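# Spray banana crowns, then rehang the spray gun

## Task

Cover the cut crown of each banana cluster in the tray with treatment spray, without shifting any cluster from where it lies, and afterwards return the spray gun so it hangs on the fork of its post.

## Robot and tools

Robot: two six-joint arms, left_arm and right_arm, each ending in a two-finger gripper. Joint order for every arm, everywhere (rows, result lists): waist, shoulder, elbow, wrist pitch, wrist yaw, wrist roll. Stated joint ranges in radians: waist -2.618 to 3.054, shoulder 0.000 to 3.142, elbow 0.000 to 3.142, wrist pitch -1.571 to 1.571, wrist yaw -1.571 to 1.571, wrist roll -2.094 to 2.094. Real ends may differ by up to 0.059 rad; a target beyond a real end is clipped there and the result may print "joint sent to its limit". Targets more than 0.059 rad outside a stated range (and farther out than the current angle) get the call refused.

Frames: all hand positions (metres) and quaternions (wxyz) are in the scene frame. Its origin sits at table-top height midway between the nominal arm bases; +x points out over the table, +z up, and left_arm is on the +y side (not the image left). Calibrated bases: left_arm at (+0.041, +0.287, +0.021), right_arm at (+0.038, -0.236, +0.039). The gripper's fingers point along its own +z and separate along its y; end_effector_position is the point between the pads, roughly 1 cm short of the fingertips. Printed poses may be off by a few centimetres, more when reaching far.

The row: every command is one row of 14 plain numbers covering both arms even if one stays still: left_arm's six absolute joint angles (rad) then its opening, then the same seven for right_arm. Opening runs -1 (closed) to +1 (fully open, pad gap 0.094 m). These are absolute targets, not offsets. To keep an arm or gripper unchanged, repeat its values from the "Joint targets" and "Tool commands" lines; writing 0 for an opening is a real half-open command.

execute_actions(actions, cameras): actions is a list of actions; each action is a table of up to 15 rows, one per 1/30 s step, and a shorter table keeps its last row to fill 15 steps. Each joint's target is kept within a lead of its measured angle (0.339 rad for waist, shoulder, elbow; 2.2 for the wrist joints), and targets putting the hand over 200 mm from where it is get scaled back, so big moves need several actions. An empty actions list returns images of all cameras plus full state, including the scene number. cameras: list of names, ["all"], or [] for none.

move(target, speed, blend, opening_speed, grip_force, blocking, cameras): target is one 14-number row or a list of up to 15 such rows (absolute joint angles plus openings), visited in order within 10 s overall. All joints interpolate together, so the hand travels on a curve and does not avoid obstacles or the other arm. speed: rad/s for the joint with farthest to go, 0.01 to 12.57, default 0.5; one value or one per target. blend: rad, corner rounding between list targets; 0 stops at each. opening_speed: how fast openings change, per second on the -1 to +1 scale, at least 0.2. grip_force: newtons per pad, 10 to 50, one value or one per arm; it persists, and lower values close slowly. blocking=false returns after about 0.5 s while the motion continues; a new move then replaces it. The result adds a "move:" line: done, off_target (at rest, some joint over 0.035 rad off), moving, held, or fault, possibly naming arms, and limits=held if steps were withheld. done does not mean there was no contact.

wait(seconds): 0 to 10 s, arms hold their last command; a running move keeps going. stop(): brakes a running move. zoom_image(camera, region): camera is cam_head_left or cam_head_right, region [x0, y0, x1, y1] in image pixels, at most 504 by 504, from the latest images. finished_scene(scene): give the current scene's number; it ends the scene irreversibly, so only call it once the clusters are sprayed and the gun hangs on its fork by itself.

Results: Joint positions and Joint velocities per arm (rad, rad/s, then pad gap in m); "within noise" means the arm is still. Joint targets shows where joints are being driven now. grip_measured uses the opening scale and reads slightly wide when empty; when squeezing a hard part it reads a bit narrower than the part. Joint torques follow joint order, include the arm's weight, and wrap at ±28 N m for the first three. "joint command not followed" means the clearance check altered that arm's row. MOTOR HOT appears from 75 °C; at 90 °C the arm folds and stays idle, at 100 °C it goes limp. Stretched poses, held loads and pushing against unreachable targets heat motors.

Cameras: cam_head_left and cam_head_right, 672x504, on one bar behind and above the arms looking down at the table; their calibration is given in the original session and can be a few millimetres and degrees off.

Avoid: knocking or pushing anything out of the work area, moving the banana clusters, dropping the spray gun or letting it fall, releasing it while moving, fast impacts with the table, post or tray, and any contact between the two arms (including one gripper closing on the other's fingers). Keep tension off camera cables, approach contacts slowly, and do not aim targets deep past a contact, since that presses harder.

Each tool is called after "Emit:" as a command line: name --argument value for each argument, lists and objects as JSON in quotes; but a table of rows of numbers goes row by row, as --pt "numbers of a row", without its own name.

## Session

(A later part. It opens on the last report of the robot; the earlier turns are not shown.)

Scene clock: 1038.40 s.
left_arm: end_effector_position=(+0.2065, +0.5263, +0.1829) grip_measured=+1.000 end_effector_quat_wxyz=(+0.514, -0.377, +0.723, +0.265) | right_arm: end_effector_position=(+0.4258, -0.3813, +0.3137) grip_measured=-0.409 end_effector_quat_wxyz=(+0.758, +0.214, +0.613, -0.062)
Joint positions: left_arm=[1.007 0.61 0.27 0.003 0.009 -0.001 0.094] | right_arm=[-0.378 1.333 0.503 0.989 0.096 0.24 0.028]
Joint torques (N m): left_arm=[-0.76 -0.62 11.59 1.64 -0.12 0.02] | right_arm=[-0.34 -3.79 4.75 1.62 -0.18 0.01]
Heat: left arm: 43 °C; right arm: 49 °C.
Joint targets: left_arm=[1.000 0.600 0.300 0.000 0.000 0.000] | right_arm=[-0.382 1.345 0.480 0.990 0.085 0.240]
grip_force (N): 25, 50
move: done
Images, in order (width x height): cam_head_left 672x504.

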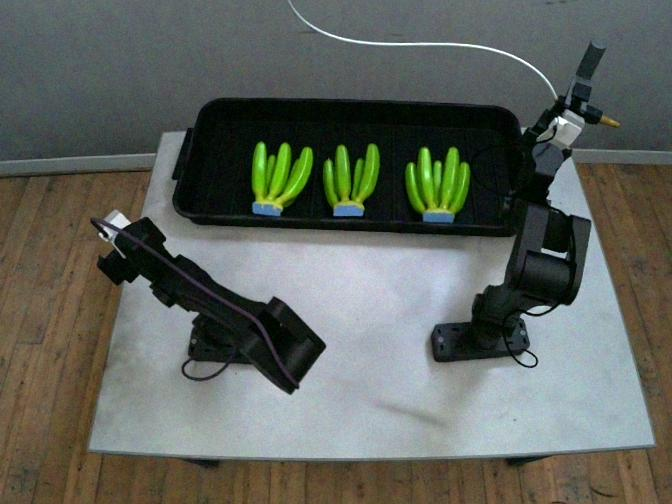

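Emit:
move --target '[1.0,0.6,0.3,0,0,0,1,-0.382,1.365,0.435,1.02,0.085,0.24,-1]' --speed 0.08 --cameras '["cam_head_left"]'

Emit:
zoom_image --camera "cam_head_left" --region '[540, 65, 630, 155]'

Scene clock: 1044.23 s.
left_arm: end_effector_position=(+0.2065, +0.5263, +0.1829) grip_measured=+1.000 end_effector_quat_wxyz=(+0.514, -0.377, +0.723, +0.265) | right_arm: end_effector_position=(+0.4213, -0.3792, +0.3118) grip_measured=-0.409 end_effector_quat_wxyz=(+0.767, +0.209, +0.603, -0.062)
Joint positions: left_arm=[1.007 0.61 0.27 0.003 0.009 -0.001 0.094] | right_arm=[-0.378 1.345 0.467 1.065 0.093 0.235 0.028]
Joint torques (N m): left_arm=[-0.76 -0.61 11.63 1.67 -0.09 0.04] | right_arm=[-0.36 -3.28 4.11 1.18 -0.14 0.02]
Heat: left arm: 43 °C; right arm: 49 °C.
Joint targets: left_arm=[1.000 0.600 0.300 0.000 0.000 0.000] | right_arm=[-0.382 1.365 0.435 1.020 0.085 0.240]
grip_force (N): 25, 50
move: off_target (right_arm); right_arm: the wrist pitch is farthest, 0.045 rad from its target
Images, in order (width x height): cam_head_left 672x504.

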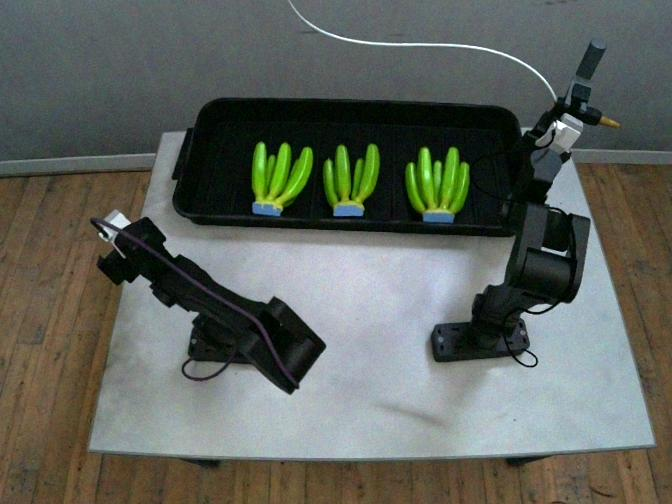

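Scaled by 5.600 from the camera's 672x504 image, which has a finer 960x720 frame.

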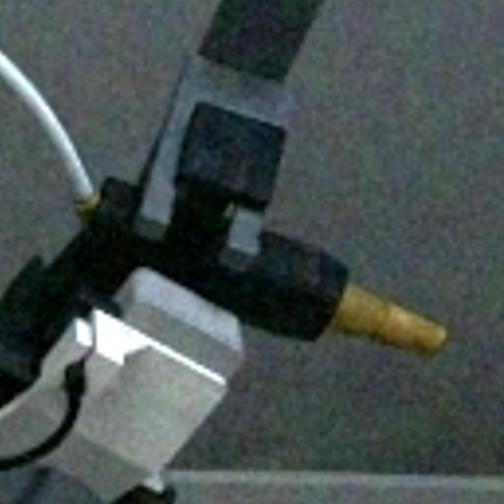

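Emit:
move --pt "1.0 0.6 0.3 0 0 0 1 -0.384 1.36 0.47 1.03 0.085 0.24 -1" --pt "1.0 0.6 0.3 0 0 0 1 -0.384 1.36 0.47 1.03 0.085 0.24 1" --speed 0.1 --opening_speed 0.6 --cameras '["cam_head_left"]'

Emit:
zoom_image --camera "cam_head_left" --region '[540, 65, 630, 155]'

Scene clock: 1057.90 s.
left_arm: end_effector_position=(+0.2065, +0.5263, +0.1829) grip_measured=+1.000 end_effector_quat_wxyz=(+0.514, -0.377, +0.723, +0.265) | right_arm: end_effector_position=(+0.4223, -0.3786, +0.3084) grip_measured=+0.998 end_effector_quat_wxyz=(+0.763, +0.208, +0.609, -0.061)
Joint positions: left_arm=[1.007 0.61 0.27 0.003 0.009 -0.001 0.094] | right_arm=[-0.378 1.345 0.467 1.052 0.088 0.235 0.094]
Joint torques (N m): left_arm=[-0.72 -0.66 11.64 1.69 -0.11 0.05] | right_arm=[-0.62 -3.6 6.8 1.43 -0.11 0.07]
Motor temperatures (°C): left_arm=[27 27 41 43 26 26 26] | right_arm=[26 27 44 47 29 24 34]
Heat: left arm: 43 °C; right arm: 47 °C.
Joint targets: left_arm=[1.000 0.600 0.300 0.000 0.000 0.000] | right_arm=[-0.384 1.360 0.470 1.030 0.085 0.240]
grip_force (N): 25, 50
move: done; target 2's new numbers were sent with right_arm's wrist pitch 0.036 rad from that target
Images, in order (width x height): cam_head_left 672x504.

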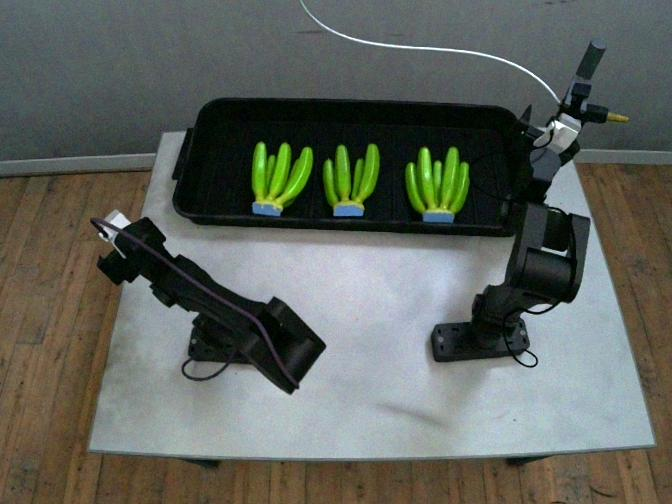

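Scaled by 5.600 from the camera's 672x504 image, which has a finer 960x720 frame.

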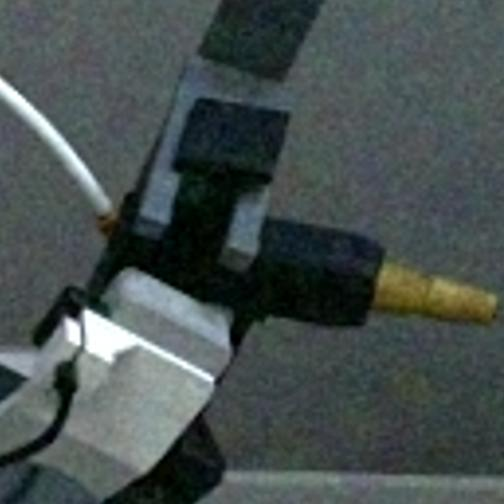

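Emit:
move --pt "1.0 0.6 0.3 0 0 0 1 -0.34 1.0 0.395 0.79 0.13 0.24 1" --pt "1.0 0.6 0.3 0 0 0 1 -0.3 0.68 0.29 0.57 0.167 0.24 1" --speed 0.3 --blend '[0.05,0]' --cameras '["cam_head_left"]'

Emit:
zoom_image --camera "cam_head_left" --region '[520, 65, 640, 185]'

Emit:
zoom_image --camera "cam_head_left" --region '[240, 130, 500, 240]'

Scene clock: 1072.70 s.
left_arm: end_effector_position=(+0.2065, +0.5263, +0.1829) grip_measured=+1.000 end_effector_quat_wxyz=(+0.514, -0.377, +0.723, +0.265) | right_arm: end_effector_position=(+0.3303, -0.3394, +0.3438) grip_measured=+0.998 end_effector_quat_wxyz=(+0.775, +0.212, +0.593, -0.057)
Joint positions: left_arm=[1.007 0.61 0.27 0.003 0.009 -0.001 0.094] | right_arm=[-0.309 0.69 0.312 0.59 0.161 0.235 0.094]
Joint torques (N m): left_arm=[-0.77 -0.58 11.71 1.66 -0.11 0.04] | right_arm=[0.66 -1.46 6.12 1.42 -0.03 0.07]
Heat: left arm: 43 °C; right arm: 47 °C.
Joint targets: left_arm=[1.000 0.600 0.300 0.000 0.000 0.000] | right_arm=[-0.300 0.680 0.290 0.570 0.167 0.240]
grip_force (N): 25, 50
move: done
Images, in order (width x height): cam_head_left 672x504.

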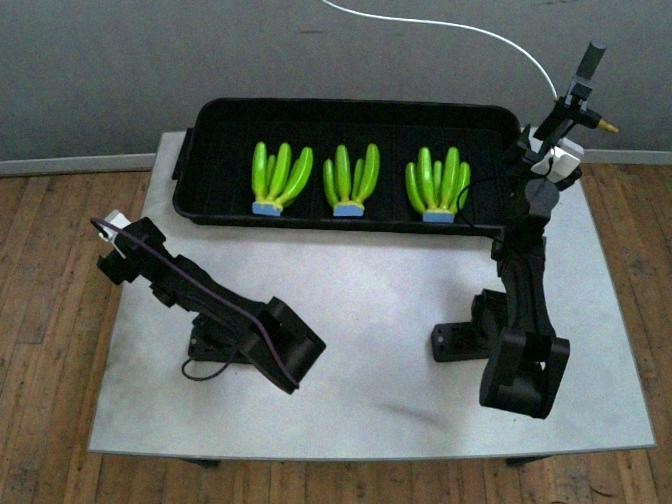

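Scaled by 4.200 from the camera's 672x504 image, which has a finer 960x720 frame.

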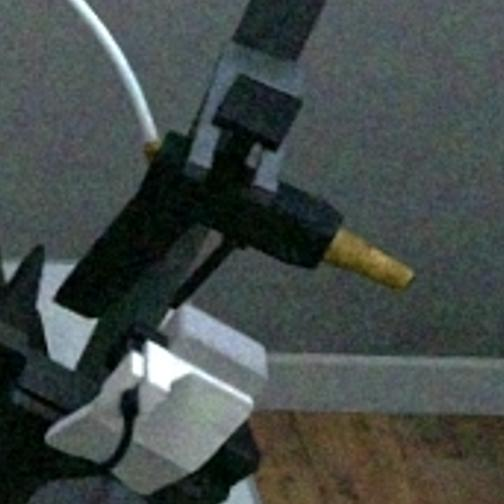

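Scaled by 1.938 from the camera's 672x504 image, which has a finer 960x720 frame.

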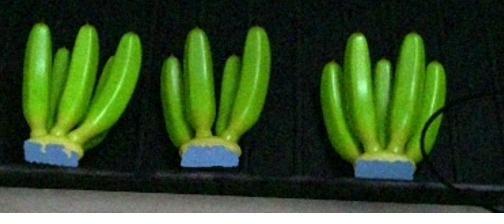

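Gun hangs; trigger released; crowns all blue.

Emit:
finished_scene --scene 2

The scene is finished: the task was done.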